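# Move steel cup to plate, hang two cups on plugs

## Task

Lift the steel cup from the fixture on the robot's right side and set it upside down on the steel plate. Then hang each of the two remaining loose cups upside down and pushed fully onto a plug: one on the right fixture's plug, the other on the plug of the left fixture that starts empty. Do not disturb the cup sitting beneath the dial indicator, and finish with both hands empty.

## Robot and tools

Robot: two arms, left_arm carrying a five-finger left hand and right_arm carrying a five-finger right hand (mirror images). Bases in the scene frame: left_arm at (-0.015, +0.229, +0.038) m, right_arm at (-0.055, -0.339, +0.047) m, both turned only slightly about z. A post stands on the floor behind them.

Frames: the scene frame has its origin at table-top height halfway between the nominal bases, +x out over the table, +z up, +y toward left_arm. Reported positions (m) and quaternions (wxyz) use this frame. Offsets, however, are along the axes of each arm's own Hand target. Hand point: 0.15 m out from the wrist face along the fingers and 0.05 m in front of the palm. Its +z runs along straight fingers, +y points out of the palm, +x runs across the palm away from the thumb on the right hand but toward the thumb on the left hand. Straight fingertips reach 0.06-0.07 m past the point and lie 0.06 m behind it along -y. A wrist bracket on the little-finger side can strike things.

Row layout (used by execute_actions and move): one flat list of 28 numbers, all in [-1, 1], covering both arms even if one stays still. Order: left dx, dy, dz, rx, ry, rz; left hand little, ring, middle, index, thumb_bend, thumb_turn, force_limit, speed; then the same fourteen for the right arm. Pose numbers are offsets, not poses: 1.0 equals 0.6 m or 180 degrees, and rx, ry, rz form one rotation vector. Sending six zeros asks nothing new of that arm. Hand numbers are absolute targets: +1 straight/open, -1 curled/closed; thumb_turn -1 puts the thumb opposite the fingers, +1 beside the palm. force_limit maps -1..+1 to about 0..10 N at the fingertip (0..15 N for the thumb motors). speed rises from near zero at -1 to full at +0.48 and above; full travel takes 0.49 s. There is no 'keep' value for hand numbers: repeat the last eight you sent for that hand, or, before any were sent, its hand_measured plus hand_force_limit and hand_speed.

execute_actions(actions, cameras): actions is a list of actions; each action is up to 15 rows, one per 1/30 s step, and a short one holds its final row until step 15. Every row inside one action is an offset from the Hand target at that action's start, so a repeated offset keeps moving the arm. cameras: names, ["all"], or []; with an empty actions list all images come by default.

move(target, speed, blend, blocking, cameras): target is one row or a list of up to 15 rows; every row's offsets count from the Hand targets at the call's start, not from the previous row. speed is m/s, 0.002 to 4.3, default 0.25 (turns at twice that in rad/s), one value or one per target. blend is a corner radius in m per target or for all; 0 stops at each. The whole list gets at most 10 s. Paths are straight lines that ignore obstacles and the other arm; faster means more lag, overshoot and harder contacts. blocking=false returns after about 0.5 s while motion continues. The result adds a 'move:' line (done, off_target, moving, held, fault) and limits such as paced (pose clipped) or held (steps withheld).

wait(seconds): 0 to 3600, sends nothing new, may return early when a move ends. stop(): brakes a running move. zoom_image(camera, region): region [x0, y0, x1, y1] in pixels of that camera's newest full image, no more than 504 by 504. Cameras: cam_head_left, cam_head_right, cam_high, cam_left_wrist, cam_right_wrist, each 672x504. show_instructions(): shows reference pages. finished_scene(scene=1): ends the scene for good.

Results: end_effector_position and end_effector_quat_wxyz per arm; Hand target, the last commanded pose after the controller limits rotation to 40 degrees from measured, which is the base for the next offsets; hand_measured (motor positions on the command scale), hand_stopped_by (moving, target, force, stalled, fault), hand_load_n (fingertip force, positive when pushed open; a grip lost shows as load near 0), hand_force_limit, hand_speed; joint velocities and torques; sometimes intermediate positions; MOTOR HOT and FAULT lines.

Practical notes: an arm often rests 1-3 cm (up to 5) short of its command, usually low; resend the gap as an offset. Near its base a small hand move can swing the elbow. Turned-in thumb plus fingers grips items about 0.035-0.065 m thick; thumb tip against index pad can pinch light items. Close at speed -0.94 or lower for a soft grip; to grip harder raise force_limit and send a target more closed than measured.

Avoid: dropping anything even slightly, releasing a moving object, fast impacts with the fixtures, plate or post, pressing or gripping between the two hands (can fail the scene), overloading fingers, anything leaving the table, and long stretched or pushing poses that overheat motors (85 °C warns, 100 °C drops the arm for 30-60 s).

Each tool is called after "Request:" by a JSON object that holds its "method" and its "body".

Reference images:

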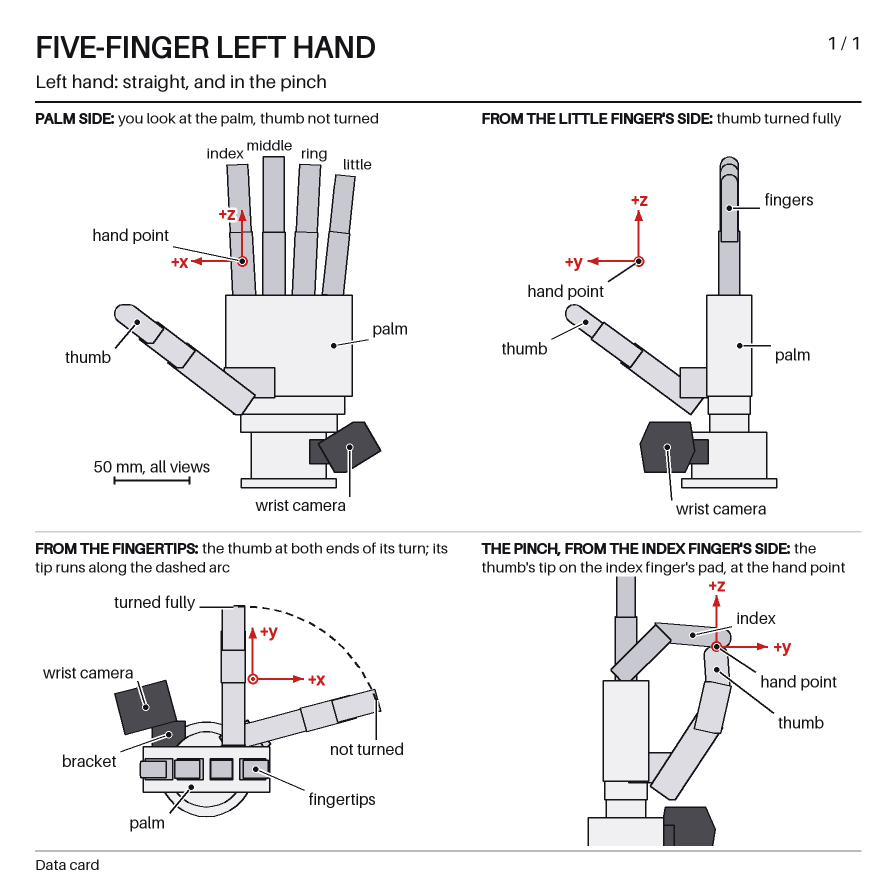

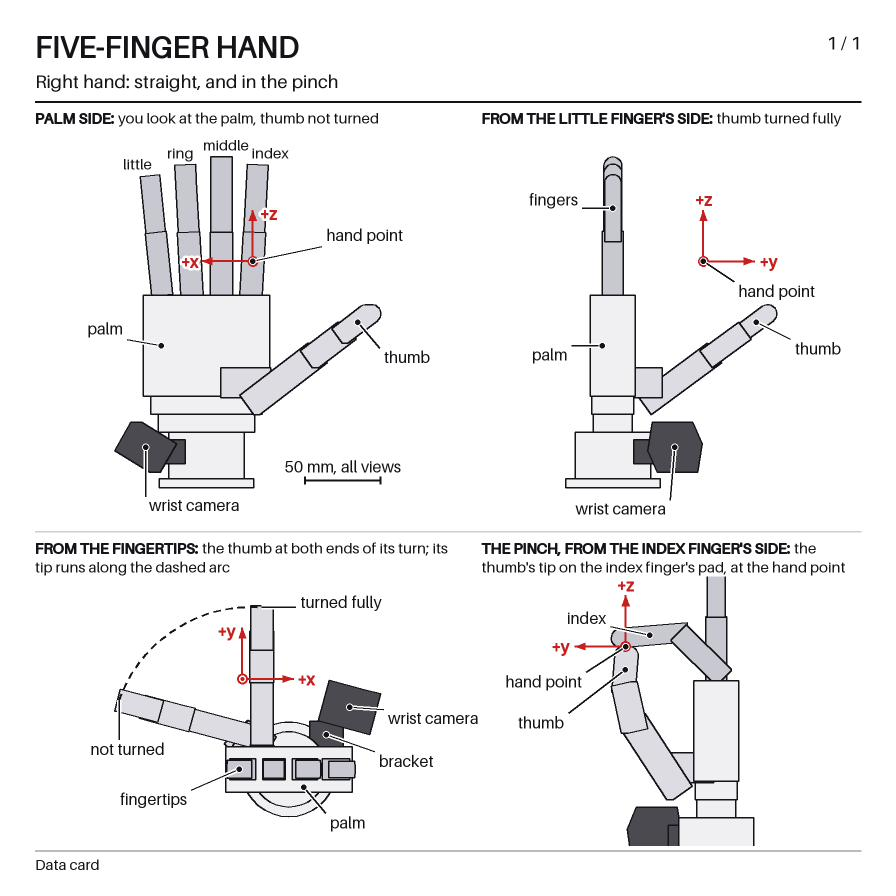

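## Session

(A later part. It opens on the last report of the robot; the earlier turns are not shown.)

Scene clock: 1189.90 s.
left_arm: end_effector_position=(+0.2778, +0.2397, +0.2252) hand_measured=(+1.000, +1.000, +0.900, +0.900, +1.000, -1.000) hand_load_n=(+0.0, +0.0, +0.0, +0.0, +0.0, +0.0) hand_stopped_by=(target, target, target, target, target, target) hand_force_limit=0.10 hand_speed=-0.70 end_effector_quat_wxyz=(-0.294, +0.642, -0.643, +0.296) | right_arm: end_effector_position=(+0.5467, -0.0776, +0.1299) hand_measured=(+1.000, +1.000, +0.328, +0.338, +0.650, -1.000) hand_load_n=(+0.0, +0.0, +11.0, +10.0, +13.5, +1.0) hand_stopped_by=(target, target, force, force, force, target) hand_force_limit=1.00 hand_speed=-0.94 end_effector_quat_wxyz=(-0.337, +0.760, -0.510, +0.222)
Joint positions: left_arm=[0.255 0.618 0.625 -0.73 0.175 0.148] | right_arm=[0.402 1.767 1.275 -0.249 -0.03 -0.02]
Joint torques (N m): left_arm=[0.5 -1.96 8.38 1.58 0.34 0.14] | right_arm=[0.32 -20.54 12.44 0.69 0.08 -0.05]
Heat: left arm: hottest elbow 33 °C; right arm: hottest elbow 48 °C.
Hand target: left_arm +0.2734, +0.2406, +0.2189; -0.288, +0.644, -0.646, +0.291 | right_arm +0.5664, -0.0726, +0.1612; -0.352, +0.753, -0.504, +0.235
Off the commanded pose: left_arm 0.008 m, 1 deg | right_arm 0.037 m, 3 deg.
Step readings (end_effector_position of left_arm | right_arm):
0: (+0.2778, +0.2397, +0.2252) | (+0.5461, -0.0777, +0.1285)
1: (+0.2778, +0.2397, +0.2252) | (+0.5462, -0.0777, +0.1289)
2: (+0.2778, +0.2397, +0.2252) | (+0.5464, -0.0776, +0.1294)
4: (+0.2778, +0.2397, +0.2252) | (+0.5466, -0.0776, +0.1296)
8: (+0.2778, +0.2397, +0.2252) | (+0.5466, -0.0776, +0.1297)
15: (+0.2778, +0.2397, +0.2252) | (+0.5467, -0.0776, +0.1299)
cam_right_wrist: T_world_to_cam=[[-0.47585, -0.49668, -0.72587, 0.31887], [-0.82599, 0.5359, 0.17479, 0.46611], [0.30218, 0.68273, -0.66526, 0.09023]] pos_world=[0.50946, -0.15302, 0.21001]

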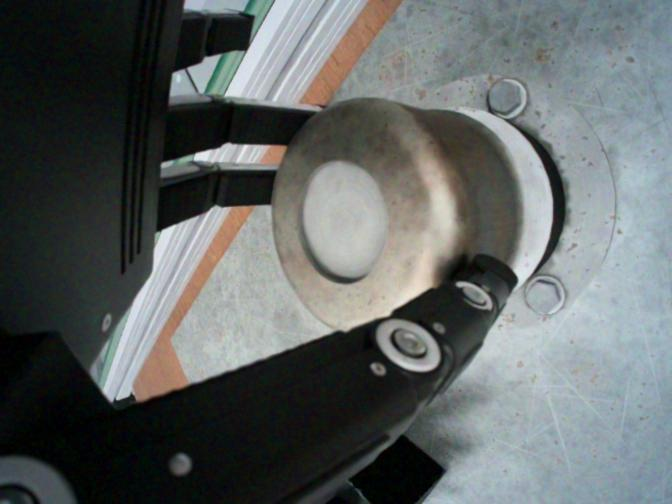

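Request:
{"method": "execute_actions", "body": {"actions": [[[0,0,0,0,0,0,1,1,0.9,0.9,1,-1,0.1,-0.7,0,-0.0128,-0.0107,0.0049,0,0,1,1,-0.15,-0.15,0.3,-1,1.0,-0.94]]]}}

Request:
{"method": "execute_actions", "body": {"actions": [[[0,0,0,0,0,0,1,1,0.9,0.9,1,-1,0.1,-0.7,0,-0.0128,-0.0107,0.0049,0,0,1,1,-0.15,-0.15,0.3,-1,1.0,-0.94]]], "cameras": ["cam_right_wrist"]}}

Scene clock: 1207.83 s.
left_arm: end_effector_position=(+0.2778, +0.2397, +0.2252) hand_measured=(+1.000, +1.000, +0.900, +0.900, +1.000, -1.000) hand_load_n=(-0.5, +0.0, +0.0, +0.0, +0.0, +0.0) hand_stopped_by=(target, target, target, target, target, target) hand_force_limit=0.10 hand_speed=-0.70 end_effector_quat_wxyz=(-0.294, +0.642, -0.643, +0.296) | right_arm: end_effector_position=(+0.5467, -0.0776, +0.1299) hand_measured=(+1.000, +1.000, +0.328, +0.338, +0.650, -1.000) hand_load_n=(+0.0, +0.0, +11.0, +10.0, +13.5, +0.5) hand_stopped_by=(target, target, force, force, force, target) hand_force_limit=1.00 hand_speed=-0.94 end_effector_quat_wxyz=(-0.337, +0.760, -0.510, +0.222)
Joint positions: left_arm=[0.255 0.618 0.625 -0.73 0.175 0.148] | right_arm=[0.402 1.767 1.275 -0.249 -0.03 -0.02]
Joint torques (N m): left_arm=[0.97 -1.44 8.13 1.57 0.39 0.14] | right_arm=[0.32 -22.18 12.34 0.73 0.06 -0.04]
Heat: left arm: hottest elbow 33 °C; right arm: hottest elbow 50 °C.
Hand target: left_arm +0.2734, +0.2406, +0.2189; -0.288, +0.644, -0.646, +0.291 | right_arm +0.5664, -0.0726, +0.1712; -0.358, +0.750, -0.502, +0.239
Off the commanded pose: left_arm 0.008 m, 1 deg | right_arm 0.046 m, 3 deg.
Step readings (end_effector_position of left_arm | right_arm):
0: (+0.2778, +0.2397, +0.2252) | (+0.5467, -0.0776, +0.1299)
1: (+0.2778, +0.2397, +0.2252) | (+0.5467, -0.0776, +0.1299)
2: (+0.2778, +0.2397, +0.2252) | (+0.5467, -0.0776, +0.1299)
4: (+0.2778, +0.2397, +0.2252) | (+0.5467, -0.0776, +0.1299)
8: (+0.2778, +0.2397, +0.2252) | (+0.5467, -0.0776, +0.1299)
15: (+0.2778, +0.2397, +0.2252) | (+0.5467, -0.0776, +0.1299)

Scene clock: 1208.53 s.
left_arm: end_effector_position=(+0.2778, +0.2397, +0.2252) hand_measured=(+1.000, +1.000, +0.900, +0.900, +1.000, -1.000) hand_load_n=(+0.0, +0.0, +0.0, +0.0, +0.0, +0.0) hand_stopped_by=(target, target, target, target, target, target) hand_force_limit=0.10 hand_speed=-0.70 end_effector_quat_wxyz=(-0.294, +0.642, -0.643, +0.296) | right_arm: end_effector_position=(+0.5467, -0.0776, +0.1299) hand_measured=(+1.000, +1.000, +0.328, +0.338, +0.650, -1.000) hand_load_n=(+0.0, +0.0, +11.0, +10.0, +13.0, +0.5) hand_stopped_by=(target, target, force, force, force, target) hand_force_limit=1.00 hand_speed=-0.94 end_effector_quat_wxyz=(-0.337, +0.760, -0.510, +0.222)
Joint positions: left_arm=[0.255 0.618 0.625 -0.73 0.175 0.148] | right_arm=[0.402 1.767 1.275 -0.249 -0.03 -0.02]
Joint torques (N m): left_arm=[0.97 -1.44 8.34 1.47 0.35 0.16] | right_arm=[0.32 -23.59 12.22 0.73 0.04 -0.04]
Heat: left arm: hottest elbow 33 °C; right arm: hottest elbow 50 °C.
Hand target: left_arm +0.2734, +0.2406, +0.2189; -0.288, +0.644, -0.646, +0.291 | right_arm +0.5663, -0.0726, +0.1812; -0.364, +0.747, -0.500, +0.243
Off the commanded pose: left_arm 0.008 m, 1 deg | right_arm 0.055 m, 4 deg.
Step readings (end_effector_position of left_arm | right_arm):
0: (+0.2778, +0.2397, +0.2252) | (+0.5467, -0.0776, +0.1299)
1: (+0.2778, +0.2397, +0.2252) | (+0.5467, -0.0776, +0.1299)
2: (+0.2778, +0.2397, +0.2252) | (+0.5467, -0.0776, +0.1299)
4: (+0.2778, +0.2397, +0.2252) | (+0.5467, -0.0776, +0.1299)
8: (+0.2778, +0.2397, +0.2252) | (+0.5467, -0.0776, +0.1299)
15: (+0.2778, +0.2397, +0.2252) | (+0.5467, -0.0776, +0.1299)
cam_right_wrist: T_world_to_cam=[[-0.47585, -0.49668, -0.72587, 0.31887], [-0.82599, 0.5359, 0.17479, 0.46611], [0.30218, 0.68273, -0.66526, 0.09023]] pos_world=[0.50946, -0.15302, 0.21001]

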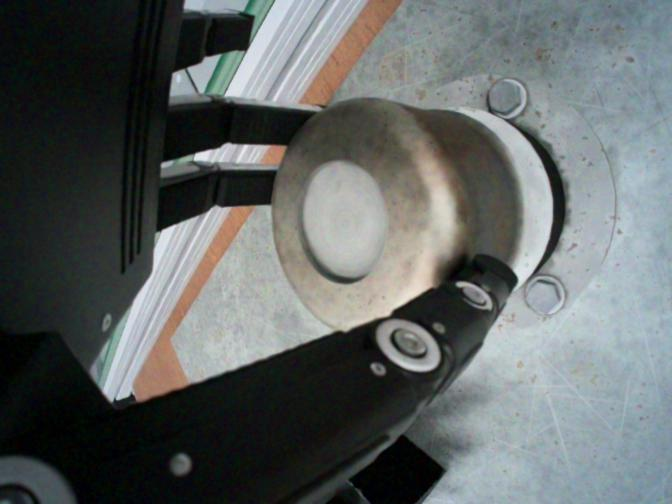

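Request:
{"method": "execute_actions", "body": {"actions": [[[0,0,0,0,0,0,1,1,0.9,0.9,1,-1,0.1,-0.7,0,-0.0077,-0.0064,0.0029,0,0,1,1,-0.15,-0.15,0.3,-1,1.0,-0.94]]]}}

Request:
{"method": "execute_actions", "body": {"actions": [[[0,0,0,0,0,0,1,1,0.9,0.9,1,-1,0.1,-0.7,0,-0.0077,-0.0064,0.0029,0,0,1,1,-0.15,-0.15,0.3,-1,1.0,-0.94]]]}}

Scene clock: 1211.40 s.
left_arm: end_effector_position=(+0.2778, +0.2397, +0.2252) hand_measured=(+1.000, +1.000, +0.900, +0.900, +1.000, -1.000) hand_load_n=(+0.0, +0.0, +0.0, +0.0, +0.0, +0.0) hand_stopped_by=(target, target, target, target, target, target) hand_force_limit=0.10 hand_speed=-0.70 end_effector_quat_wxyz=(-0.294, +0.642, -0.643, +0.296) | right_arm: end_effector_position=(+0.5467, -0.0776, +0.1299) hand_measured=(+1.000, +1.000, +0.328, +0.338, +0.650, -1.000) hand_load_n=(+0.0, +0.0, +11.0, +10.0, +13.0, +1.0) hand_stopped_by=(target, target, force, force, force, target) hand_force_limit=1.00 hand_speed=-0.94 end_effector_quat_wxyz=(-0.337, +0.760, -0.510, +0.222)
Joint positions: left_arm=[0.255 0.618 0.625 -0.73 0.175 0.148] | right_arm=[0.402 1.767 1.275 -0.249 -0.03 -0.02]
Joint torques (N m): left_arm=[0.15 -1.67 8.09 1.65 0.33 0.11] | right_arm=[0.38 -24.53 12.14 0.77 0.04 -0.04]
Heat: left arm: hottest elbow 33 °C; right arm: hottest elbow 50 °C.
Hand target: left_arm +0.2734, +0.2406, +0.2189; -0.288, +0.644, -0.646, +0.291 | right_arm +0.5661, -0.0727, +0.1872; -0.367, +0.746, -0.499, +0.245
Off the commanded pose: left_arm 0.008 m, 1 deg | right_arm 0.061 m, 5 deg.
Step readings (end_effector_position of left_arm | right_arm):
0: (+0.2778, +0.2397, +0.2252) | (+0.5467, -0.0776, +0.1299)
1: (+0.2778, +0.2397, +0.2252) | (+0.5467, -0.0776, +0.1299)
2: (+0.2778, +0.2397, +0.2252) | (+0.5467, -0.0776, +0.1299)
4: (+0.2778, +0.2397, +0.2252) | (+0.5467, -0.0776, +0.1299)
8: (+0.2778, +0.2397, +0.2252) | (+0.5467, -0.0776, +0.1299)
15: (+0.2778, +0.2397, +0.2252) | (+0.5467, -0.0776, +0.1299)

Scene clock: 1212.10 s.
left_arm: end_effector_position=(+0.2778, +0.2397, +0.2252) hand_measured=(+1.000, +1.000, +0.900, +0.900, +1.000, -1.000) hand_load_n=(+0.0, +0.0, +0.0, +0.0, +0.0, +0.5) hand_stopped_by=(target, target, target, target, target, target) hand_force_limit=0.10 hand_speed=-0.70 end_effector_quat_wxyz=(-0.294, +0.642, -0.643, +0.296) | right_arm: end_effector_position=(+0.5467, -0.0776, +0.1301) hand_measured=(+1.000, +1.000, +0.328, +0.338, +0.650, -1.000) hand_load_n=(+0.0, +0.0, +11.0, +10.0, +13.5, +0.5) hand_stopped_by=(target, target, force, force, force, target) hand_force_limit=1.00 hand_speed=-0.94 end_effector_quat_wxyz=(-0.337, +0.760, -0.509, +0.222)
Joint positions: left_arm=[0.255 0.618 0.625 -0.73 0.175 0.148] | right_arm=[0.402 1.766 1.275 -0.249 -0.03 -0.02]
Joint torques (N m): left_arm=[1.49 -1.14 8.32 1.42 0.38 0.18] | right_arm=[0.21 -25.35 12.05 0.83 0.03 -0.03]
Heat: left arm: hottest elbow 33 °C; right arm: hottest elbow 50 °C.
Hand target: left_arm +0.2734, +0.2406, +0.2189; -0.288, +0.644, -0.646, +0.291 | right_arm +0.5659, -0.0728, +0.1932; -0.370, +0.744, -0.498, +0.247
Off the commanded pose: left_arm 0.008 m, 1 deg | right_arm 0.066 m, 5 deg.
Step readings (end_effector_position of left_arm | right_arm):
0: (+0.2778, +0.2397, +0.2252) | (+0.5467, -0.0776, +0.1299)
1: (+0.2778, +0.2397, +0.2252) | (+0.5467, -0.0776, +0.1301)
2: (+0.2778, +0.2397, +0.2252) | (+0.5467, -0.0776, +0.1301)
4: (+0.2778, +0.2397, +0.2252) | (+0.5467, -0.0776, +0.1301)
8: (+0.2778, +0.2397, +0.2252) | (+0.5467, -0.0776, +0.1301)
15: (+0.2778, +0.2397, +0.2252) | (+0.5467, -0.0776, +0.1301)

Request:
{"method": "execute_actions", "body": {"actions": [[[0,0,0,0,0,0,1,1,0.9,0.9,1,-1,0.1,-0.7,0,-0.0064,-0.0053,0.0024,0,0,1,1,-0.15,-0.15,0.3,-1,1.0,-0.94]]]}}

Request:
{"method": "execute_actions", "body": {"actions": [[[0,0,0,0,0,0,1,1,0.9,0.9,1,-1,0.1,-0.7,0,-0.0064,-0.0053,0.0024,0,0,1,1,-0.15,-0.15,0.3,-1,1.0,-0.94]]], "cameras": ["cam_right_wrist"]}}

Scene clock: 1214.23 s.
left_arm: end_effector_position=(+0.2778, +0.2397, +0.2252) hand_measured=(+1.000, +1.000, +0.900, +0.900, +1.000, -1.000) hand_load_n=(+0.0, +0.0, +0.0, +0.0, -0.5, +0.0) hand_stopped_by=(target, target, target, target, target, target) hand_force_limit=0.10 hand_speed=-0.70 end_effector_quat_wxyz=(-0.294, +0.642, -0.643, +0.296) | right_arm: end_effector_position=(+0.5535, -0.0750, +0.1801) hand_measured=(+1.000, +1.000, +0.326, +0.336, +0.648, -1.000) hand_load_n=(+0.0, +0.0, +0.0, +0.0, +0.0, +0.0) hand_stopped_by=(target, target, force, force, force, target) hand_force_limit=1.00 hand_speed=-0.94 end_effector_quat_wxyz=(-0.365, +0.747, -0.500, +0.242)
Joint positions: left_arm=[0.255 0.618 0.625 -0.73 0.175 0.148] | right_arm=[0.402 1.701 1.294 -0.257 -0.03 -0.02]
Joint torques (N m): left_arm=[0.85 -1.38 8.09 1.57 0.37 0.13] | right_arm=[0.26 -19.25 11.43 1.06 0.01 -0.04]
Heat: left arm: hottest elbow 33 °C; right arm: hottest elbow 50 °C.
Hand target: left_arm +0.2734, +0.2406, +0.2189; -0.288, +0.644, -0.646, +0.291 | right_arm +0.5656, -0.0729, +0.1980; -0.373, +0.743, -0.497, +0.249
Off the commanded pose: left_arm 0.008 m, 1 deg | right_arm 0.022 m, 1 deg.
Step readings (end_effector_position of left_arm | right_arm):
0: (+0.2778, +0.2397, +0.2252) | (+0.5467, -0.0776, +0.1301)
1: (+0.2778, +0.2397, +0.2252) | (+0.5467, -0.0776, +0.1301)
2: (+0.2778, +0.2397, +0.2252) | (+0.5467, -0.0776, +0.1304)
4: (+0.2778, +0.2397, +0.2252) | (+0.5468, -0.0775, +0.1316)
8: (+0.2778, +0.2397, +0.2252) | (+0.5465, -0.0776, +0.1374)
15: (+0.2778, +0.2397, +0.2252) | (+0.5514, -0.0758, +0.1734)

Scene clock: 1214.93 s.
left_arm: end_effector_position=(+0.2778, +0.2397, +0.2252) hand_measured=(+1.000, +1.000, +0.900, +0.900, +1.000, -1.000) hand_load_n=(+0.0, +0.0, +0.0, +0.0, +0.0, +0.0) hand_stopped_by=(target, target, target, target, target, target) hand_force_limit=0.10 hand_speed=-0.70 end_effector_quat_wxyz=(-0.294, +0.642, -0.643, +0.296) | right_arm: end_effector_position=(+0.5535, -0.0750, +0.1801) hand_measured=(+1.000, +1.000, +0.326, +0.336, +0.648, -1.000) hand_load_n=(+0.0, +0.0, +0.0, +0.0, +0.0, +0.0) hand_stopped_by=(target, target, force, force, force, target) hand_force_limit=1.00 hand_speed=-0.94 end_effector_quat_wxyz=(-0.365, +0.747, -0.500, +0.242)
Joint positions: left_arm=[0.255 0.618 0.625 -0.73 0.175 0.148] | right_arm=[0.402 1.701 1.294 -0.257 -0.03 -0.02]
Joint torques (N m): left_arm=[0.85 -0.91 8.09 1.65 0.39 0.14] | right_arm=[0.21 -19.96 11.52 1.03 -0.01 -0.03]
Heat: left arm: hottest elbow 33 °C; right arm: hottest elbow 50 °C.
Hand target: left_arm +0.2734, +0.2406, +0.2189; -0.288, +0.644, -0.646, +0.291 | right_arm +0.5654, -0.0730, +0.2030; -0.376, +0.741, -0.496, +0.251
Off the commanded pose: left_arm 0.008 m, 1 deg | right_arm 0.026 m, 2 deg.
Step readings (end_effector_position of left_arm | right_arm):
0: (+0.2778, +0.2397, +0.2252) | (+0.5535, -0.0750, +0.1801)
1: (+0.2778, +0.2397, +0.2252) | (+0.5535, -0.0750, +0.1801)
2: (+0.2778, +0.2397, +0.2252) | (+0.5535, -0.0750, +0.1801)
4: (+0.2778, +0.2397, +0.2252) | (+0.5535, -0.0750, +0.1801)
8: (+0.2778, +0.2397, +0.2252) | (+0.5535, -0.0750, +0.1801)
15: (+0.2778, +0.2397, +0.2252) | (+0.5535, -0.0750, +0.1801)
cam_right_wrist: T_world_to_cam=[[-0.42175, -0.47658, -0.77136, 0.33962], [-0.83698, 0.5318, 0.12906, 0.47567], [0.3487, 0.70005, -0.62317, 0.08779]] pos_world=[0.51075, -0.15256, 0.25529]

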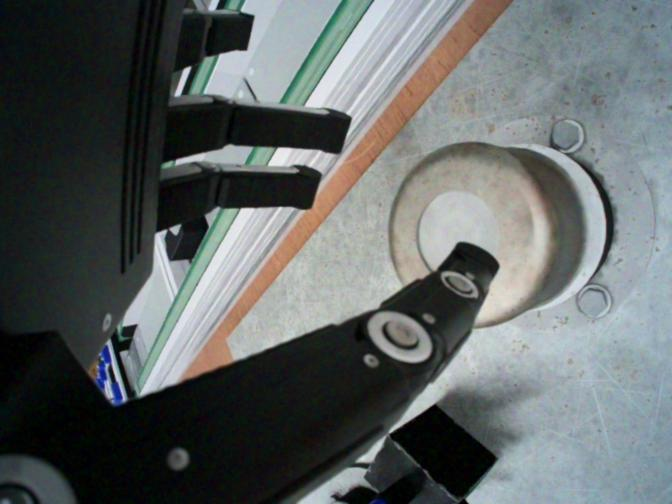

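Request:
{"method": "zoom_image", "body": {"camera": "cam_right_wrist", "region": [370, 100, 650, 340]}}

Scaled by 1.800 from the camera's image (finer frame: 960x720).

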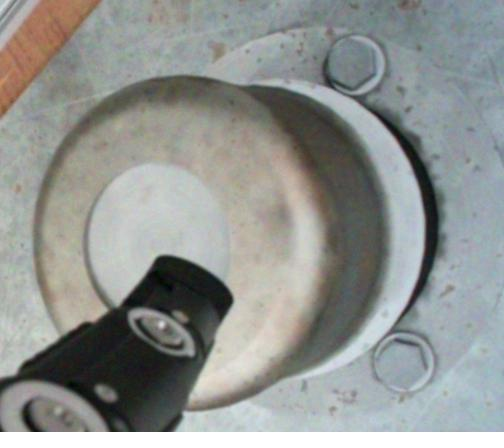

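Request:
{"method": "execute_actions", "body": {"actions": [], "cameras": ["cam_head_left","cam_head_right","cam_high"]}}

Request:
{"method": "zoom_image", "body": {"camera": "cam_head_right", "region": [300, 120, 440, 260]}}

Scene clock: 1234.03 s.
left_arm: end_effector_position=(+0.2778, +0.2397, +0.2252) hand_measured=(+1.000, +1.000, +0.900, +0.900, +1.000, -1.000) hand_load_n=(+0.0, +0.0, +0.0, +0.0, +0.0, +0.0) hand_stopped_by=(target, target, target, target, target, target) hand_force_limit=0.10 hand_speed=-0.70 end_effector_quat_wxyz=(-0.294, +0.642, -0.643, +0.296) | right_arm: end_effector_position=(+0.5535, -0.0750, +0.1801) hand_measured=(+1.000, +1.000, +0.326, +0.336, +0.648, -1.000) hand_load_n=(-0.5, -0.5, +0.0, +0.0, +0.0, +0.0) hand_stopped_by=(target, target, force, force, force, target) hand_force_limit=1.00 hand_speed=-0.94 end_effector_quat_wxyz=(-0.365, +0.747, -0.500, +0.242)
Joint positions: left_arm=[0.255 0.618 0.625 -0.73 0.175 0.148] | right_arm=[0.402 1.701 1.294 -0.257 -0.03 -0.02]
Joint velocities: within noise
Joint torques (N m): left_arm=[1.2 -1.2 8.2 1.52 0.33 0.15] | right_arm=[0.26 -19.9 11.52 1.05 0 -0.03]
Heat: left arm: hottest elbow 34 °C; right arm: hottest elbow 50 °C.
Hand target: left_arm +0.2734, +0.2406, +0.2189; -0.288, +0.644, -0.646, +0.291 | right_arm +0.5654, -0.0730, +0.2030; -0.376, +0.741, -0.496, +0.251
Off the commanded pose: left_arm 0.008 m, 1 deg | right_arm 0.026 m, 2 deg.
Images, in order (width x height): cam_head_left 672x504, cam_head_right 672x504, cam_high 672x504.

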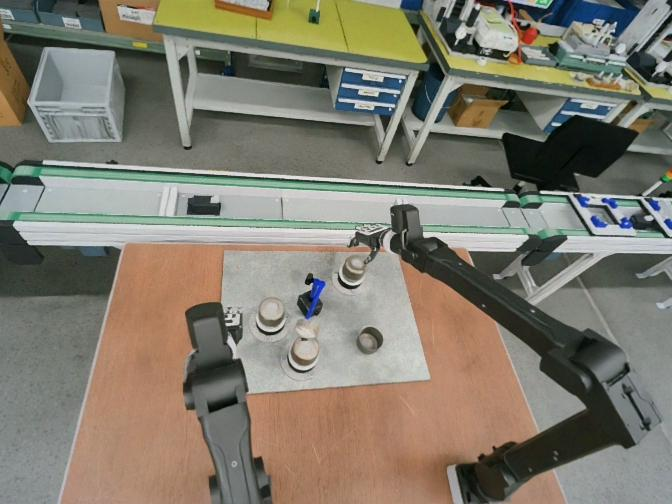

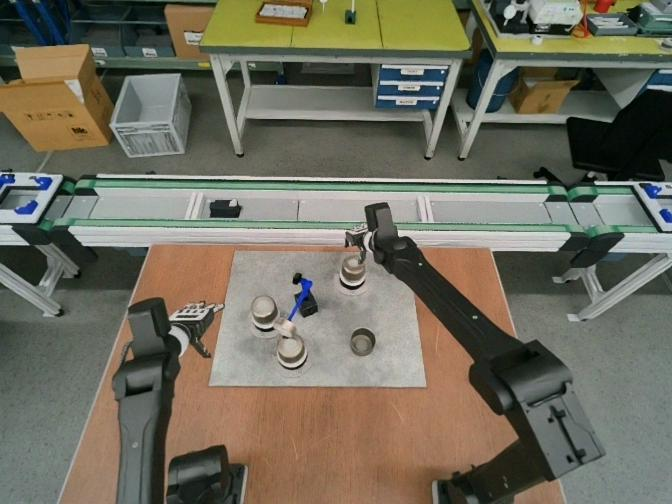

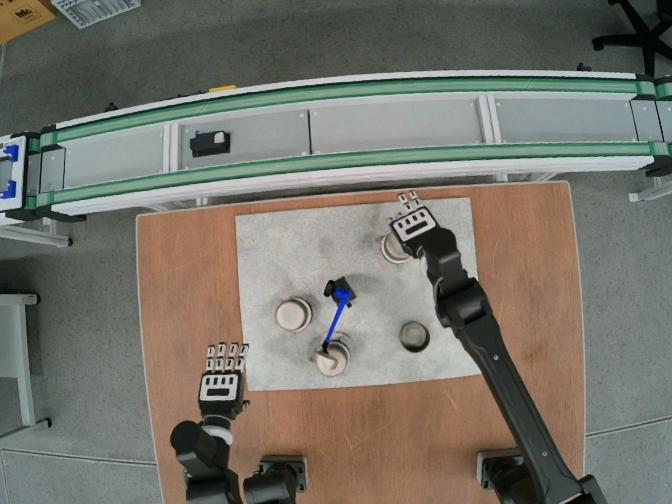

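Scaled by 3.600 from the camera's image (finer frame: 960x720).

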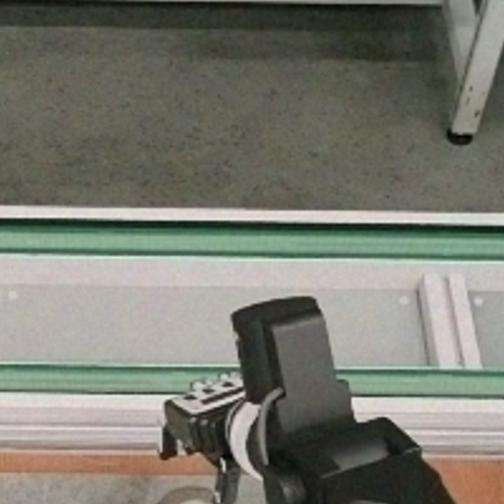

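Request:
{"method": "zoom_image", "body": {"camera": "cam_head_right", "region": [230, 230, 430, 380]}}

Request:
{"method": "zoom_image", "body": {"camera": "cam_head_left", "region": [230, 230, 430, 390]}}

Scaled by 2.520 from the camera's image (finer frame: 960x720).

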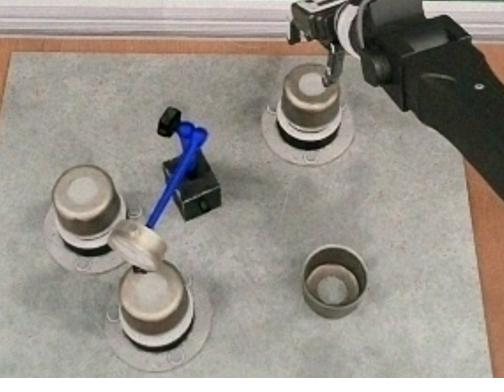

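Scaled by 2.520 from the camera's image (finer frame: 960x720).

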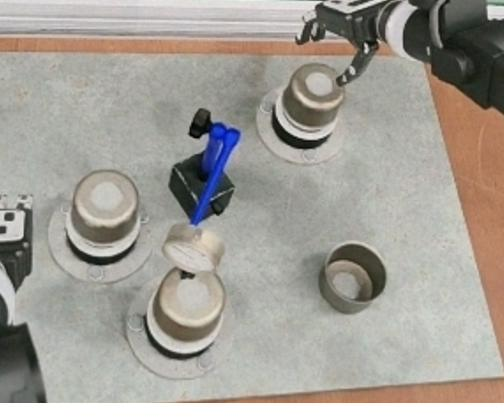

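Request:
{"method": "move", "body": {"target": [[0,0,0,0,0,0,1,1,0.9,0.9,1,-1,0.1,-0.7,0.0062,0.0194,-0.0264,-0.0204,0,0,1,1,0.6,0.6,1,-1,-0.6,-0.6],[0,0,0,0,0,0,1,1,0.9,0.9,1,-1,0.1,-0.7,0.0057,0.1551,0.0690,-0.0204,0,0,1,1,0.6,0.6,1,-1,-0.6,-0.6],[0,0,0,0,0,0,1,1,0.9,0.9,1,-1,0.1,-0.7,-0.0002,0.0882,0.0545,-0.0204,0,0,1,1,0.6,0.6,1,-1,-0.6,-0.6]], "speed": [0.04,0.05,0.02], "cameras": ["cam_right_wrist"]}}

Scene clock: 1259.60 s.
left_arm: end_effector_position=(+0.2778, +0.2397, +0.2252) hand_measured=(+1.000, +1.000, +0.900, +0.900, +1.000, -1.000) hand_load_n=(+0.0, +0.0, +0.0, +0.0, +0.0, +0.0) hand_stopped_by=(target, target, target, target, target, target) hand_force_limit=0.10 hand_speed=-0.70 end_effector_quat_wxyz=(-0.294, +0.642, -0.643, +0.296) | right_arm: end_effector_position=(+0.5447, -0.0784, +0.1238) hand_measured=(+1.000, +1.000, +0.600, +0.600, +1.000, -1.000) hand_load_n=(+0.0, +0.0, +0.0, +0.0, +0.0, +0.0) hand_stopped_by=(target, target, target, target, target, target) hand_force_limit=-0.60 hand_speed=-0.60 end_effector_quat_wxyz=(-0.344, +0.757, -0.507, +0.226)
Joint positions: left_arm=[0.255 0.618 0.625 -0.73 0.175 0.148] | right_arm=[0.401 1.764 1.244 -0.203 -0.032 -0.02]
Joint torques (N m): left_arm=[0.73 -1.61 8.18 1.61 0.36 0.11] | right_arm=[0.38 -19.31 11.48 1.07 0.15 -0.05]
Heat: left arm: hottest elbow 34 °C; right arm: hottest elbow 49 °C.
Hand target: left_arm +0.2734, +0.2406, +0.2189; -0.288, +0.644, -0.646, +0.291 | right_arm +0.5608, -0.0748, +0.1410; -0.352, +0.753, -0.504, +0.235
Off the commanded pose: left_arm 0.008 m, 1 deg | right_arm 0.024 m, 2 deg.
move: off_target (right_arm)
cam_right_wrist: T_world_to_cam=[[-0.46332, -0.49148, -0.73742, 0.30807], [-0.82916, 0.53411, 0.165, 0.46885], [0.31277, 0.68788, -0.65498, 0.08072]] pos_world=[0.50624, -0.15453, 0.20268]

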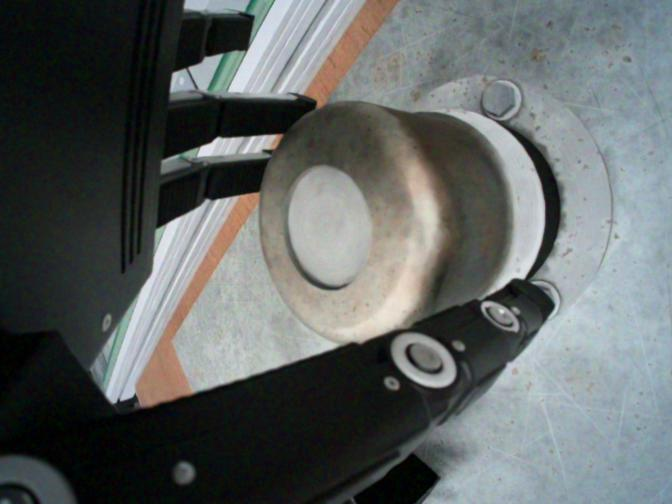

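Request:
{"method": "zoom_image", "body": {"camera": "cam_right_wrist", "region": [240, 60, 640, 360]}}

Scaled by 1.260 from the camera's image (finer frame: 960x720).

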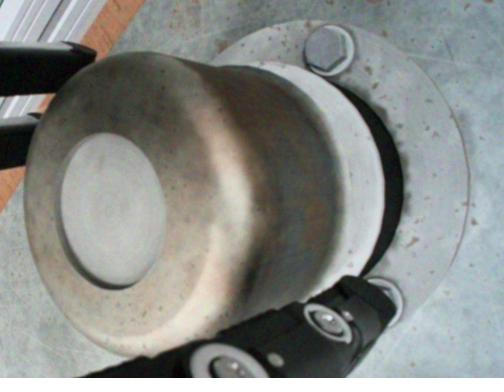

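Request:
{"method": "execute_actions", "body": {"actions": [[[0,0,0,0,0,0,1,1,0.9,0.9,1,-1,0.1,-0.7,0,0,0,0,0,0,1,1,0.0,0.0,0.5,-1,-0.6,-0.92]],[[0,0,0,0,0,0,1,1,0.9,0.9,1,-1,0.1,-0.7,0,0,0,0,0,0,1,1,0.0,0.0,0.5,-1,-0.6,-0.92]],[[0,0,0,0,0,0,1,1,0.9,0.9,1,-1,0.1,-0.7,0,0,0,0,0,0,1,1,0.0,0.0,0.5,-1,-0.6,-0.92]],[[0,0,0,0,0,0,1,1,0.9,0.9,1,-1,0.1,-0.7,0,0,0,0,0,0,1,1,0.0,0.0,0.5,-1,-0.6,-0.92]]], "cameras": ["cam_right_wrist"]}}

Scene clock: 1269.00 s.
left_arm: end_effector_position=(+0.2778, +0.2397, +0.2252) hand_measured=(+1.000, +1.000, +0.900, +0.900, +1.000, -1.000) hand_load_n=(+0.0, +0.0, +0.0, +0.0, +0.0, +0.0) hand_stopped_by=(target, target, target, target, target, target) hand_force_limit=0.10 hand_speed=-0.70 end_effector_quat_wxyz=(-0.294, +0.642, -0.643, +0.296) | right_arm: end_effector_position=(+0.5467, -0.0780, +0.1262) hand_measured=(+1.000, +1.000, +0.332, +0.376, +0.724, -1.000) hand_load_n=(+0.0, +0.0, +2.0, +0.0, +3.0, +0.0) hand_stopped_by=(target, target, force, force, force, target) hand_force_limit=-0.60 hand_speed=-0.92 end_effector_quat_wxyz=(-0.345, +0.756, -0.507, +0.228)
Joint positions: left_arm=[0.255 0.618 0.625 -0.73 0.175 0.148] | right_arm=[0.401 1.764 1.249 -0.205 -0.031 -0.02]
Joint torques (N m): left_arm=[0.97 -1.73 8.4 1.54 0.29 0.19] | right_arm=[0.38 -19.25 11.15 1.03 0.08 -0.04]
Heat: left arm: hottest elbow 34 °C; right arm: hottest elbow 49 °C.
Hand target: left_arm +0.2734, +0.2406, +0.2189; -0.288, +0.644, -0.646, +0.291 | right_arm +0.5607, -0.0747, +0.1409; -0.352, +0.753, -0.504, +0.235
Off the commanded pose: left_arm 0.008 m, 1 deg | right_arm 0.021 m, 1 deg.
Step readings (end_effector_position of left_arm | right_arm):
0: (+0.2778, +0.2397, +0.2252) | (+0.5447, -0.0784, +0.1238)
1: (+0.2778, +0.2397, +0.2252) | (+0.5447, -0.0784, +0.1238)
2: (+0.2778, +0.2397, +0.2252) | (+0.5447, -0.0784, +0.1238)
4: (+0.2778, +0.2397, +0.2252) | (+0.5447, -0.0784, +0.1238)
8: (+0.2778, +0.2397, +0.2252) | (+0.5447, -0.0784, +0.1238)
15: (+0.2778, +0.2397, +0.2252) | (+0.5447, -0.0784, +0.1238)
16: (+0.2778, +0.2397, +0.2252) | (+0.5447, -0.0784, +0.1238)
17: (+0.2778, +0.2397, +0.2252) | (+0.5447, -0.0784, +0.1238)
19: (+0.2778, +0.2397, +0.2252) | (+0.5447, -0.0784, +0.1238)
23: (+0.2778, +0.2397, +0.2252) | (+0.5447, -0.0784, +0.1238)
30: (+0.2778, +0.2397, +0.2252) | (+0.5447, -0.0784, +0.1238)
31: (+0.2778, +0.2397, +0.2252) | (+0.5447, -0.0784, +0.1238)
32: (+0.2778, +0.2397, +0.2252) | (+0.5449, -0.0784, +0.1239)
34: (+0.2778, +0.2397, +0.2252) | (+0.5453, -0.0782, +0.1245)
38: (+0.2778, +0.2397, +0.2252) | (+0.5467, -0.0779, +0.1262)
45: (+0.2778, +0.2397, +0.2252) | (+0.5471, -0.0779, +0.1265)
46: (+0.2778, +0.2397, +0.2252) | (+0.5471, -0.0779, +0.1265)
47: (+0.2778, +0.2397, +0.2252) | (+0.5471, -0.0779, +0.1265)
49: (+0.2778, +0.2397, +0.2252) | (+0.5471, -0.0779, +0.1265)
53: (+0.2778, +0.2397, +0.2252) | (+0.5471, -0.0779, +0.1265)
60: (+0.2778, +0.2397, +0.2252) | (+0.5471, -0.0779, +0.1265)
cam_right_wrist: T_world_to_cam=[[-0.46095, -0.49068, -0.73943, 0.31007], [-0.8292, 0.53499, 0.1619, 0.47031], [0.31614, 0.68777, -0.65348, 0.07934]] pos_world=[0.50783, -0.15403, 0.20498]

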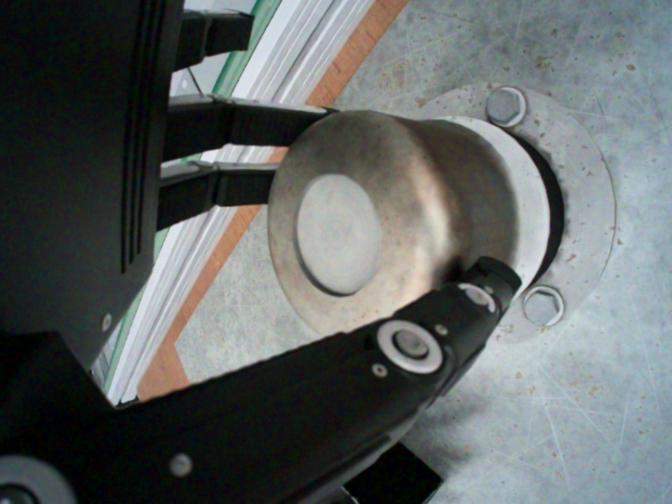

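Request:
{"method": "move", "body": {"target": [[0,0,0,0,0,0,1,1,0.9,0.9,1,-1,0.1,-0.7,0,0,0,0,0,0,1,1,0.6,0.6,1,-1,-0.6,-0.6],[0,0,0,0,0,0,1,1,0.9,0.9,1,-1,0.1,-0.7,-0.0117,0,0,0,0,0,1,1,0.6,0.6,1,-1,-0.6,-0.6]], "speed": [0.04,0.02], "cameras": ["cam_right_wrist"]}}

Scene clock: 1274.50 s.
left_arm: end_effector_position=(+0.2778, +0.2397, +0.2252) hand_measured=(+1.000, +1.000, +0.900, +0.900, +1.000, -1.000) hand_load_n=(+0.0, +0.0, +0.0, +0.0, +0.0, +0.0) hand_stopped_by=(target, target, target, target, target, target) hand_force_limit=0.10 hand_speed=-0.70 end_effector_quat_wxyz=(-0.294, +0.642, -0.643, +0.296) | right_arm: end_effector_position=(+0.5473, -0.0794, +0.1260) hand_measured=(+1.000, +1.000, +0.600, +0.600, +1.000, -1.000) hand_load_n=(+0.0, +0.0, +0.0, +0.0, +0.0, +0.0) hand_stopped_by=(target, target, target, target, target, target) hand_force_limit=-0.60 hand_speed=-0.60 end_effector_quat_wxyz=(-0.343, +0.756, -0.508, +0.230)
Joint positions: left_arm=[0.255 0.618 0.625 -0.73 0.175 0.148] | right_arm=[0.401 1.764 1.249 -0.205 -0.023 -0.02]
Joint torques (N m): left_arm=[0.62 -1.49 8.09 1.62 0.32 0.18] | right_arm=[1.44 -19.31 11.11 1.05 0.15 0.04]
Heat: left arm: hottest elbow 34 °C; right arm: hottest elbow 49 °C.
Hand target: left_arm +0.2734, +0.2406, +0.2189; -0.288, +0.644, -0.646, +0.291 | right_arm +0.5581, -0.0683, +0.1409; -0.352, +0.753, -0.504, +0.235
Off the commanded pose: left_arm 0.008 m, 1 deg | right_arm 0.022 m, 1 deg.
move: off_target (right_arm)
cam_right_wrist: T_world_to_cam=[[-0.46272, -0.49158, -0.73773, 0.31022], [-0.82635, 0.54048, 0.15817, 0.47096], [0.32097, 0.68281, -0.65631, 0.07727]] pos_world=[0.50793, -0.15481, 0.20508]

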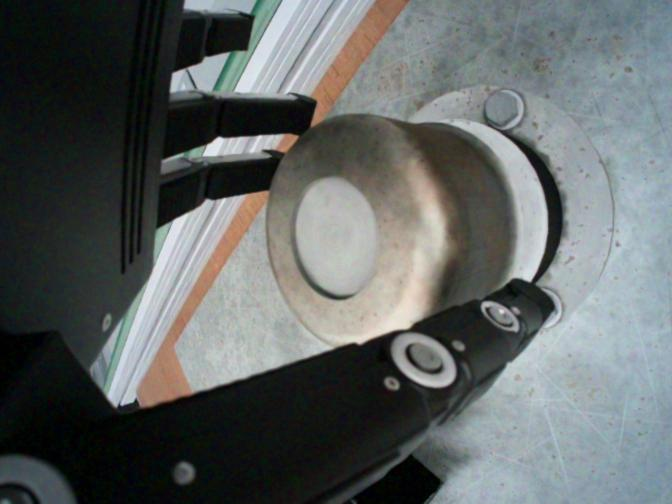

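Request:
{"method": "execute_actions", "body": {"actions": [[[0,0,0,0,0,0,1,1,0.9,0.9,1,-1,0.1,-0.7,-0.01,0,0,0,-0.0022,-0.0019,1,1,0.6,0.6,1,-1,-0.6,-0.6]]]}}

Request:
{"method": "execute_actions", "body": {"actions": [[[0,0,0,0,0,0,1,1,0.9,0.9,1,-1,0.1,-0.7,-0.01,0,0,0,-0.0022,-0.0019,1,1,0.6,0.6,1,-1,-0.6,-0.6]]]}}

Scene clock: 1279.03 s.
left_arm: end_effector_position=(+0.2778, +0.2397, +0.2252) hand_measured=(+1.000, +1.000, +0.900, +0.900, +1.000, -1.000) hand_load_n=(+0.0, +0.0, +0.0, +0.0, +0.0, +0.0) hand_stopped_by=(target, target, target, target, target, target) hand_force_limit=0.10 hand_speed=-0.70 end_effector_quat_wxyz=(-0.294, +0.642, -0.643, +0.296) | right_arm: end_effector_position=(+0.5443, -0.0724, +0.1260) hand_measured=(+1.000, +1.000, +0.600, +0.600, +1.000, -1.000) hand_load_n=(+0.0, +0.0, +0.0, +0.0, +0.0, +0.0) hand_stopped_by=(target, target, target, target, target, target) hand_force_limit=-0.60 hand_speed=-0.60 end_effector_quat_wxyz=(-0.344, +0.759, -0.504, +0.229)
Joint positions: left_arm=[0.255 0.618 0.625 -0.73 0.175 0.148] | right_arm=[0.413 1.764 1.249 -0.205 -0.022 -0.02]
Joint torques (N m): left_arm=[0.79 -1.14 8.05 1.58 0.33 0.14] | right_arm=[1.26 -19.31 11.15 1.05 0.12 0.03]
Heat: left arm: hottest elbow 34 °C; right arm: hottest elbow 49 °C.
Hand target: left_arm +0.2734, +0.2406, +0.2189; -0.288, +0.644, -0.646, +0.291 | right_arm +0.5558, -0.0626, +0.1409; -0.353, +0.755, -0.500, +0.233
Off the commanded pose: left_arm 0.008 m, 1 deg | right_arm 0.021 m, 1 deg.
Step readings (end_effector_position of left_arm | right_arm):
0: (+0.2778, +0.2397, +0.2252) | (+0.5473, -0.0794, +0.1260)
1: (+0.2778, +0.2397, +0.2252) | (+0.5472, -0.0791, +0.1260)
2: (+0.2778, +0.2397, +0.2252) | (+0.5471, -0.0788, +0.1260)
4: (+0.2778, +0.2397, +0.2252) | (+0.5464, -0.0772, +0.1260)
8: (+0.2778, +0.2397, +0.2252) | (+0.5450, -0.0740, +0.1260)
15: (+0.2778, +0.2397, +0.2252) | (+0.5443, -0.0724, +0.1260)

Scene clock: 1279.73 s.
left_arm: end_effector_position=(+0.2778, +0.2397, +0.2252) hand_measured=(+1.000, +1.000, +0.900, +0.900, +1.000, -1.000) hand_load_n=(+0.0, +0.0, +0.0, +0.0, +0.0, +0.0) hand_stopped_by=(target, target, target, target, target, target) hand_force_limit=0.10 hand_speed=-0.70 end_effector_quat_wxyz=(-0.294, +0.642, -0.643, +0.296) | right_arm: end_effector_position=(+0.5425, -0.0685, +0.1260) hand_measured=(+1.000, +1.000, +0.600, +0.600, +1.000, -1.000) hand_load_n=(+0.0, +0.0, +0.0, +0.0, +0.0, +0.0) hand_stopped_by=(target, target, target, target, target, target) hand_force_limit=-0.60 hand_speed=-0.60 end_effector_quat_wxyz=(-0.345, +0.760, -0.502, +0.228)
Joint positions: left_arm=[0.255 0.618 0.625 -0.73 0.175 0.148] | right_arm=[0.42 1.764 1.249 -0.205 -0.022 -0.02]
Joint torques (N m): left_arm=[0.5 -1.79 8.1 1.42 0.31 0.19] | right_arm=[1.55 -19.19 11.18 1.05 0.12 0.03]
Heat: left arm: hottest elbow 34 °C; right arm: hottest elbow 49 °C.
Hand target: left_arm +0.2734, +0.2406, +0.2189; -0.288, +0.644, -0.646, +0.291 | right_arm +0.5535, -0.0572, +0.1409; -0.354, +0.758, -0.497, +0.232
Off the commanded pose: left_arm 0.008 m, 1 deg | right_arm 0.022 m, 1 deg.
Step readings (end_effector_position of left_arm | right_arm):
0: (+0.2778, +0.2397, +0.2252) | (+0.5443, -0.0724, +0.1260)
1: (+0.2778, +0.2397, +0.2252) | (+0.5442, -0.0722, +0.1260)
2: (+0.2778, +0.2397, +0.2252) | (+0.5436, -0.0710, +0.1260)
4: (+0.2778, +0.2397, +0.2252) | (+0.5430, -0.0697, +0.1260)
8: (+0.2778, +0.2397, +0.2252) | (+0.5425, -0.0685, +0.1260)
15: (+0.2778, +0.2397, +0.2252) | (+0.5425, -0.0685, +0.1260)

Request:
{"method": "execute_actions", "body": {"actions": [[[0,0,0,0,0,0,1,1,0.9,0.9,1,-1,0.1,-0.7,0.037,0,0,0,0.0082,0.0069,1,1,0.6,0.6,1,-1,-0.6,-0.6]]]}}

Request:
{"method": "execute_actions", "body": {"actions": [[[0,0,0,0,0,0,1,1,0.9,0.9,1,-1,0.1,-0.7,0.007,0,0,0,0.0015,0.0013,1,1,0.6,0.6,1,-1,-0.6,-0.6]]]}}

Scene clock: 1284.37 s.
left_arm: end_effector_position=(+0.2778, +0.2397, +0.2252) hand_measured=(+1.000, +1.000, +0.900, +0.900, +1.000, -1.000) hand_load_n=(+0.0, +0.0, +0.0, +0.0, +0.0, +0.0) hand_stopped_by=(target, target, target, target, target, target) hand_force_limit=0.10 hand_speed=-0.70 end_effector_quat_wxyz=(-0.294, +0.642, -0.643, +0.296) | right_arm: end_effector_position=(+0.5467, -0.0780, +0.1260) hand_measured=(+1.000, +1.000, +0.600, +0.600, +1.000, -1.000) hand_load_n=(+0.0, +0.0, +0.0, +0.0, -0.5, +0.0) hand_stopped_by=(target, target, target, target, target, target) hand_force_limit=-0.60 hand_speed=-0.60 end_effector_quat_wxyz=(-0.343, +0.756, -0.508, +0.230)
Joint positions: left_arm=[0.255 0.618 0.625 -0.73 0.175 0.148] | right_arm=[0.404 1.764 1.249 -0.205 -0.021 -0.02]
Joint torques (N m): left_arm=[0.85 -1.67 8.17 1.48 0.33 0.15] | right_arm=[-0.09 -19.19 11.17 1.09 0.11 0.03]
Heat: left arm: hottest elbow 34 °C; right arm: hottest elbow 49 °C.
Hand target: left_arm +0.2734, +0.2406, +0.2189; -0.288, +0.644, -0.646, +0.291 | right_arm +0.5623, -0.0775, +0.1409; -0.350, +0.749, -0.510, +0.238
Off the commanded pose: left_arm 0.008 m, 1 deg | right_arm 0.022 m, 1 deg.
Step readings (end_effector_position of left_arm | right_arm):
0: (+0.2778, +0.2397, +0.2252) | (+0.5425, -0.0685, +0.1260)
1: (+0.2778, +0.2397, +0.2252) | (+0.5428, -0.0692, +0.1260)
2: (+0.2778, +0.2397, +0.2252) | (+0.5437, -0.0713, +0.1260)
4: (+0.2778, +0.2397, +0.2252) | (+0.5445, -0.0729, +0.1260)
8: (+0.2778, +0.2397, +0.2252) | (+0.5460, -0.0763, +0.1260)
15: (+0.2778, +0.2397, +0.2252) | (+0.5467, -0.0780, +0.1260)

Scene clock: 1285.07 s.
left_arm: end_effector_position=(+0.2778, +0.2397, +0.2252) hand_measured=(+1.000, +1.000, +0.900, +0.900, +1.000, -1.000) hand_load_n=(+0.0, +0.0, +0.0, +0.0, +0.0, +0.0) hand_stopped_by=(target, target, target, target, target, target) hand_force_limit=0.10 hand_speed=-0.70 end_effector_quat_wxyz=(-0.294, +0.642, -0.643, +0.296) | right_arm: end_effector_position=(+0.5477, -0.0803, +0.1260) hand_measured=(+1.000, +1.000, +0.600, +0.600, +1.000, -1.000) hand_load_n=(+0.0, +0.0, +0.0, +0.0, -0.5, +0.0) hand_stopped_by=(target, target, target, target, target, target) hand_force_limit=-0.60 hand_speed=-0.60 end_effector_quat_wxyz=(-0.342, +0.755, -0.509, +0.231)
Joint positions: left_arm=[0.255 0.618 0.625 -0.73 0.175 0.148] | right_arm=[0.4 1.764 1.249 -0.205 -0.021 -0.02]
Joint torques (N m): left_arm=[0.97 -1.67 8.1 1.57 0.34 0.16] | right_arm=[-0.32 -19.31 11.11 1.1 0.11 0.03]
Heat: left arm: hottest elbow 34 °C; right arm: hottest elbow 49 °C.
Hand target: left_arm +0.2734, +0.2406, +0.2189; -0.288, +0.644, -0.646, +0.291 | right_arm +0.5639, -0.0815, +0.1409; -0.349, +0.748, -0.512, +0.239
Off the commanded pose: left_arm 0.008 m, 1 deg | right_arm 0.022 m, 2 deg.
Step readings (end_effector_position of left_arm | right_arm):
0: (+0.2778, +0.2397, +0.2252) | (+0.5467, -0.0780, +0.1260)
1: (+0.2778, +0.2397, +0.2252) | (+0.5468, -0.0782, +0.1260)
2: (+0.2778, +0.2397, +0.2252) | (+0.5471, -0.0789, +0.1260)
4: (+0.2778, +0.2397, +0.2252) | (+0.5476, -0.0801, +0.1260)
8: (+0.2778, +0.2397, +0.2252) | (+0.5477, -0.0803, +0.1260)
15: (+0.2778, +0.2397, +0.2252) | (+0.5477, -0.0803, +0.1260)

Request:
{"method": "execute_actions", "body": {"actions": [[[0,0,0,0,0,0,1,1,0.9,0.9,1,-1,0.1,-0.7,-0.0263,0,0,0,-0.0059,-0.0049,1,1,0.6,0.6,1,-1,-0.6,-0.6]]], "cameras": ["cam_right_wrist"]}}

Scene clock: 1289.87 s.
left_arm: end_effector_position=(+0.2778, +0.2397, +0.2252) hand_measured=(+1.000, +1.000, +0.900, +0.900, +1.000, -1.000) hand_load_n=(-0.5, +0.0, +0.0, +0.0, +0.0, +0.0) hand_stopped_by=(target, target, target, target, target, target) hand_force_limit=0.10 hand_speed=-0.70 end_effector_quat_wxyz=(-0.294, +0.642, -0.643, +0.296) | right_arm: end_effector_position=(+0.5467, -0.0780, +0.1260) hand_measured=(+1.000, +1.000, +0.600, +0.600, +1.000, -1.000) hand_load_n=(+0.0, +0.0, +0.0, +0.0, +0.0, +0.0) hand_stopped_by=(target, target, target, target, target, target) hand_force_limit=-0.60 hand_speed=-0.60 end_effector_quat_wxyz=(-0.343, +0.756, -0.508, +0.230)
Joint positions: left_arm=[0.255 0.618 0.625 -0.73 0.175 0.148] | right_arm=[0.404 1.764 1.249 -0.205 -0.021 -0.02]
Joint torques (N m): left_arm=[0.38 -1.44 8.4 1.72 0.38 0.14] | right_arm=[1.55 -19.02 11.23 1.05 0.09 0.03]
Heat: left arm: hottest elbow 34 °C; right arm: hottest elbow 49 °C.
Hand target: left_arm +0.2734, +0.2406, +0.2189; -0.288, +0.644, -0.646, +0.291 | right_arm +0.5581, -0.0667, +0.1409; -0.352, +0.754, -0.503, +0.235
Off the commanded pose: left_arm 0.008 m, 1 deg | right_arm 0.022 m, 1 deg.
Step readings (end_effector_position of left_arm | right_arm):
0: (+0.2778, +0.2397, +0.2252) | (+0.5477, -0.0803, +0.1260)
1: (+0.2778, +0.2397, +0.2252) | (+0.5476, -0.0801, +0.1260)
2: (+0.2778, +0.2397, +0.2252) | (+0.5473, -0.0794, +0.1260)
4: (+0.2778, +0.2397, +0.2252) | (+0.5468, -0.0782, +0.1260)
8: (+0.2778, +0.2397, +0.2252) | (+0.5467, -0.0780, +0.1260)
15: (+0.2778, +0.2397, +0.2252) | (+0.5467, -0.0780, +0.1260)
cam_right_wrist: T_world_to_cam=[[-0.46172, -0.49299, -0.73741, 0.30989], [-0.82722, 0.53939, 0.15735, 0.47024], [0.32018, 0.68266, -0.65686, 0.07697]] pos_world=[0.50743, -0.15341, 0.20508]

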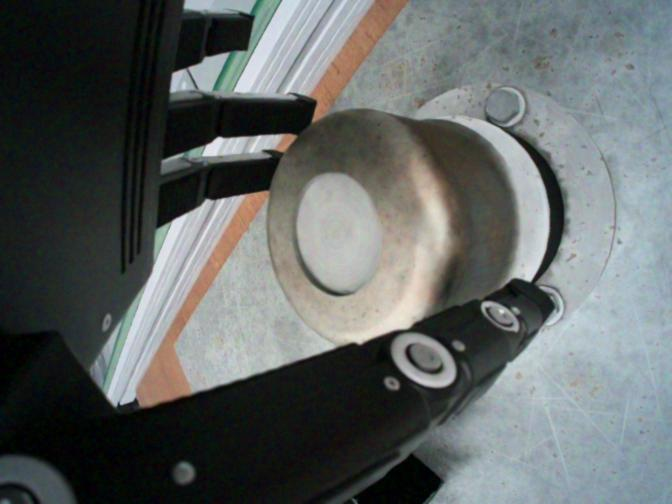

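Request:
{"method": "execute_actions", "body": {"actions": [[[0,0,0,0,0,0,1,1,0.9,0.9,1,-1,0.1,-0.7,-0.0065,0,0,0,-0.0014,-0.0012,1,1,0.6,0.6,1,-1,-0.6,-0.6]]]}}

Request:
{"method": "execute_actions", "body": {"actions": [[[0,0,0,0,0,0,1,1,0.9,0.9,1,-1,0.1,-0.7,0.01,0,0,0,0.0022,0.0019,1,1,0.6,0.6,1,-1,-0.6,-0.6]]], "cameras": ["cam_right_wrist"]}}

Scene clock: 1293.13 s.
left_arm: end_effector_position=(+0.2778, +0.2397, +0.2252) hand_measured=(+1.000, +1.000, +0.900, +0.900, +1.000, -1.000) hand_load_n=(+0.0, -0.5, +0.0, +0.0, +0.0, +0.0) hand_stopped_by=(target, target, target, target, target, target) hand_force_limit=0.10 hand_speed=-0.70 end_effector_quat_wxyz=(-0.294, +0.642, -0.643, +0.296) | right_arm: end_effector_position=(+0.5451, -0.0744, +0.1260) hand_measured=(+1.000, +1.000, +0.600, +0.600, +1.000, -1.000) hand_load_n=(+0.0, +0.0, +0.0, -0.5, +0.0, +0.0) hand_stopped_by=(target, target, target, target, target, target) hand_force_limit=-0.60 hand_speed=-0.60 end_effector_quat_wxyz=(-0.343, +0.758, -0.505, +0.229)
Joint positions: left_arm=[0.255 0.618 0.625 -0.73 0.175 0.148] | right_arm=[0.41 1.764 1.249 -0.205 -0.021 -0.02]
Joint torques (N m): left_arm=[1.2 -1.49 8.1 1.57 0.32 0.15] | right_arm=[1.44 -19.14 11.23 1.03 0.09 0.03]
Heat: left arm: hottest elbow 34 °C; right arm: hottest elbow 50 °C.
Hand target: left_arm +0.2734, +0.2406, +0.2189; -0.288, +0.644, -0.646, +0.291 | right_arm +0.5567, -0.0632, +0.1409; -0.353, +0.755, -0.501, +0.234
Off the commanded pose: left_arm 0.008 m, 1 deg | right_arm 0.022 m, 1 deg.
Step readings (end_effector_position of left_arm | right_arm):
0: (+0.2778, +0.2397, +0.2252) | (+0.5467, -0.0780, +0.1260)
1: (+0.2778, +0.2397, +0.2252) | (+0.5467, -0.0780, +0.1260)
2: (+0.2778, +0.2397, +0.2252) | (+0.5466, -0.0778, +0.1260)
4: (+0.2778, +0.2397, +0.2252) | (+0.5462, -0.0769, +0.1260)
8: (+0.2778, +0.2397, +0.2252) | (+0.5453, -0.0748, +0.1260)
15: (+0.2778, +0.2397, +0.2252) | (+0.5452, -0.0746, +0.1260)

Scene clock: 1293.83 s.
left_arm: end_effector_position=(+0.2778, +0.2397, +0.2252) hand_measured=(+1.000, +1.000, +0.900, +0.900, +1.000, -1.000) hand_load_n=(+0.0, +0.0, +0.0, +0.0, +0.0, +0.0) hand_stopped_by=(target, target, target, target, target, target) hand_force_limit=0.10 hand_speed=-0.70 end_effector_quat_wxyz=(-0.294, +0.642, -0.643, +0.296) | right_arm: end_effector_position=(+0.5451, -0.0744, +0.1260) hand_measured=(+1.000, +1.000, +0.600, +0.600, +1.000, -1.000) hand_load_n=(+0.0, +0.0, +0.0, +0.0, +0.0, +0.0) hand_stopped_by=(target, target, target, target, target, target) hand_force_limit=-0.60 hand_speed=-0.60 end_effector_quat_wxyz=(-0.343, +0.758, -0.505, +0.229)
Joint positions: left_arm=[0.255 0.618 0.625 -0.73 0.175 0.148] | right_arm=[0.41 1.764 1.249 -0.205 -0.021 -0.02]
Joint torques (N m): left_arm=[1.55 -1.14 8.12 1.17 0.36 0.17] | right_arm=[0.73 -19.14 11.22 1.06 0.1 0.03]
Heat: left arm: hottest elbow 34 °C; right arm: hottest elbow 50 °C.
Hand target: left_arm +0.2734, +0.2406, +0.2189; -0.288, +0.644, -0.646, +0.291 | right_arm +0.5590, -0.0688, +0.1409; -0.352, +0.753, -0.504, +0.235
Off the commanded pose: left_arm 0.008 m, 1 deg | right_arm 0.021 m, 1 deg.
Step readings (end_effector_position of left_arm | right_arm):
0: (+0.2778, +0.2397, +0.2252) | (+0.5451, -0.0744, +0.1260)
1: (+0.2778, +0.2397, +0.2252) | (+0.5451, -0.0744, +0.1260)
2: (+0.2778, +0.2397, +0.2252) | (+0.5451, -0.0744, +0.1260)
4: (+0.2778, +0.2397, +0.2252) | (+0.5451, -0.0744, +0.1260)
8: (+0.2778, +0.2397, +0.2252) | (+0.5451, -0.0744, +0.1260)
15: (+0.2778, +0.2397, +0.2252) | (+0.5451, -0.0744, +0.1260)
cam_right_wrist: T_world_to_cam=[[-0.45868, -0.49579, -0.73743, 0.30909], [-0.83051, 0.53432, 0.15734, 0.46841], [0.31602, 0.68461, -0.65685, 0.0774]] pos_world=[0.50633, -0.15002, 0.20508]

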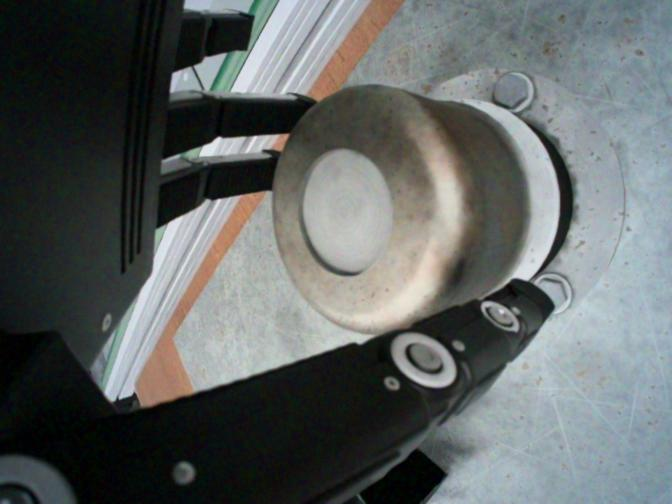

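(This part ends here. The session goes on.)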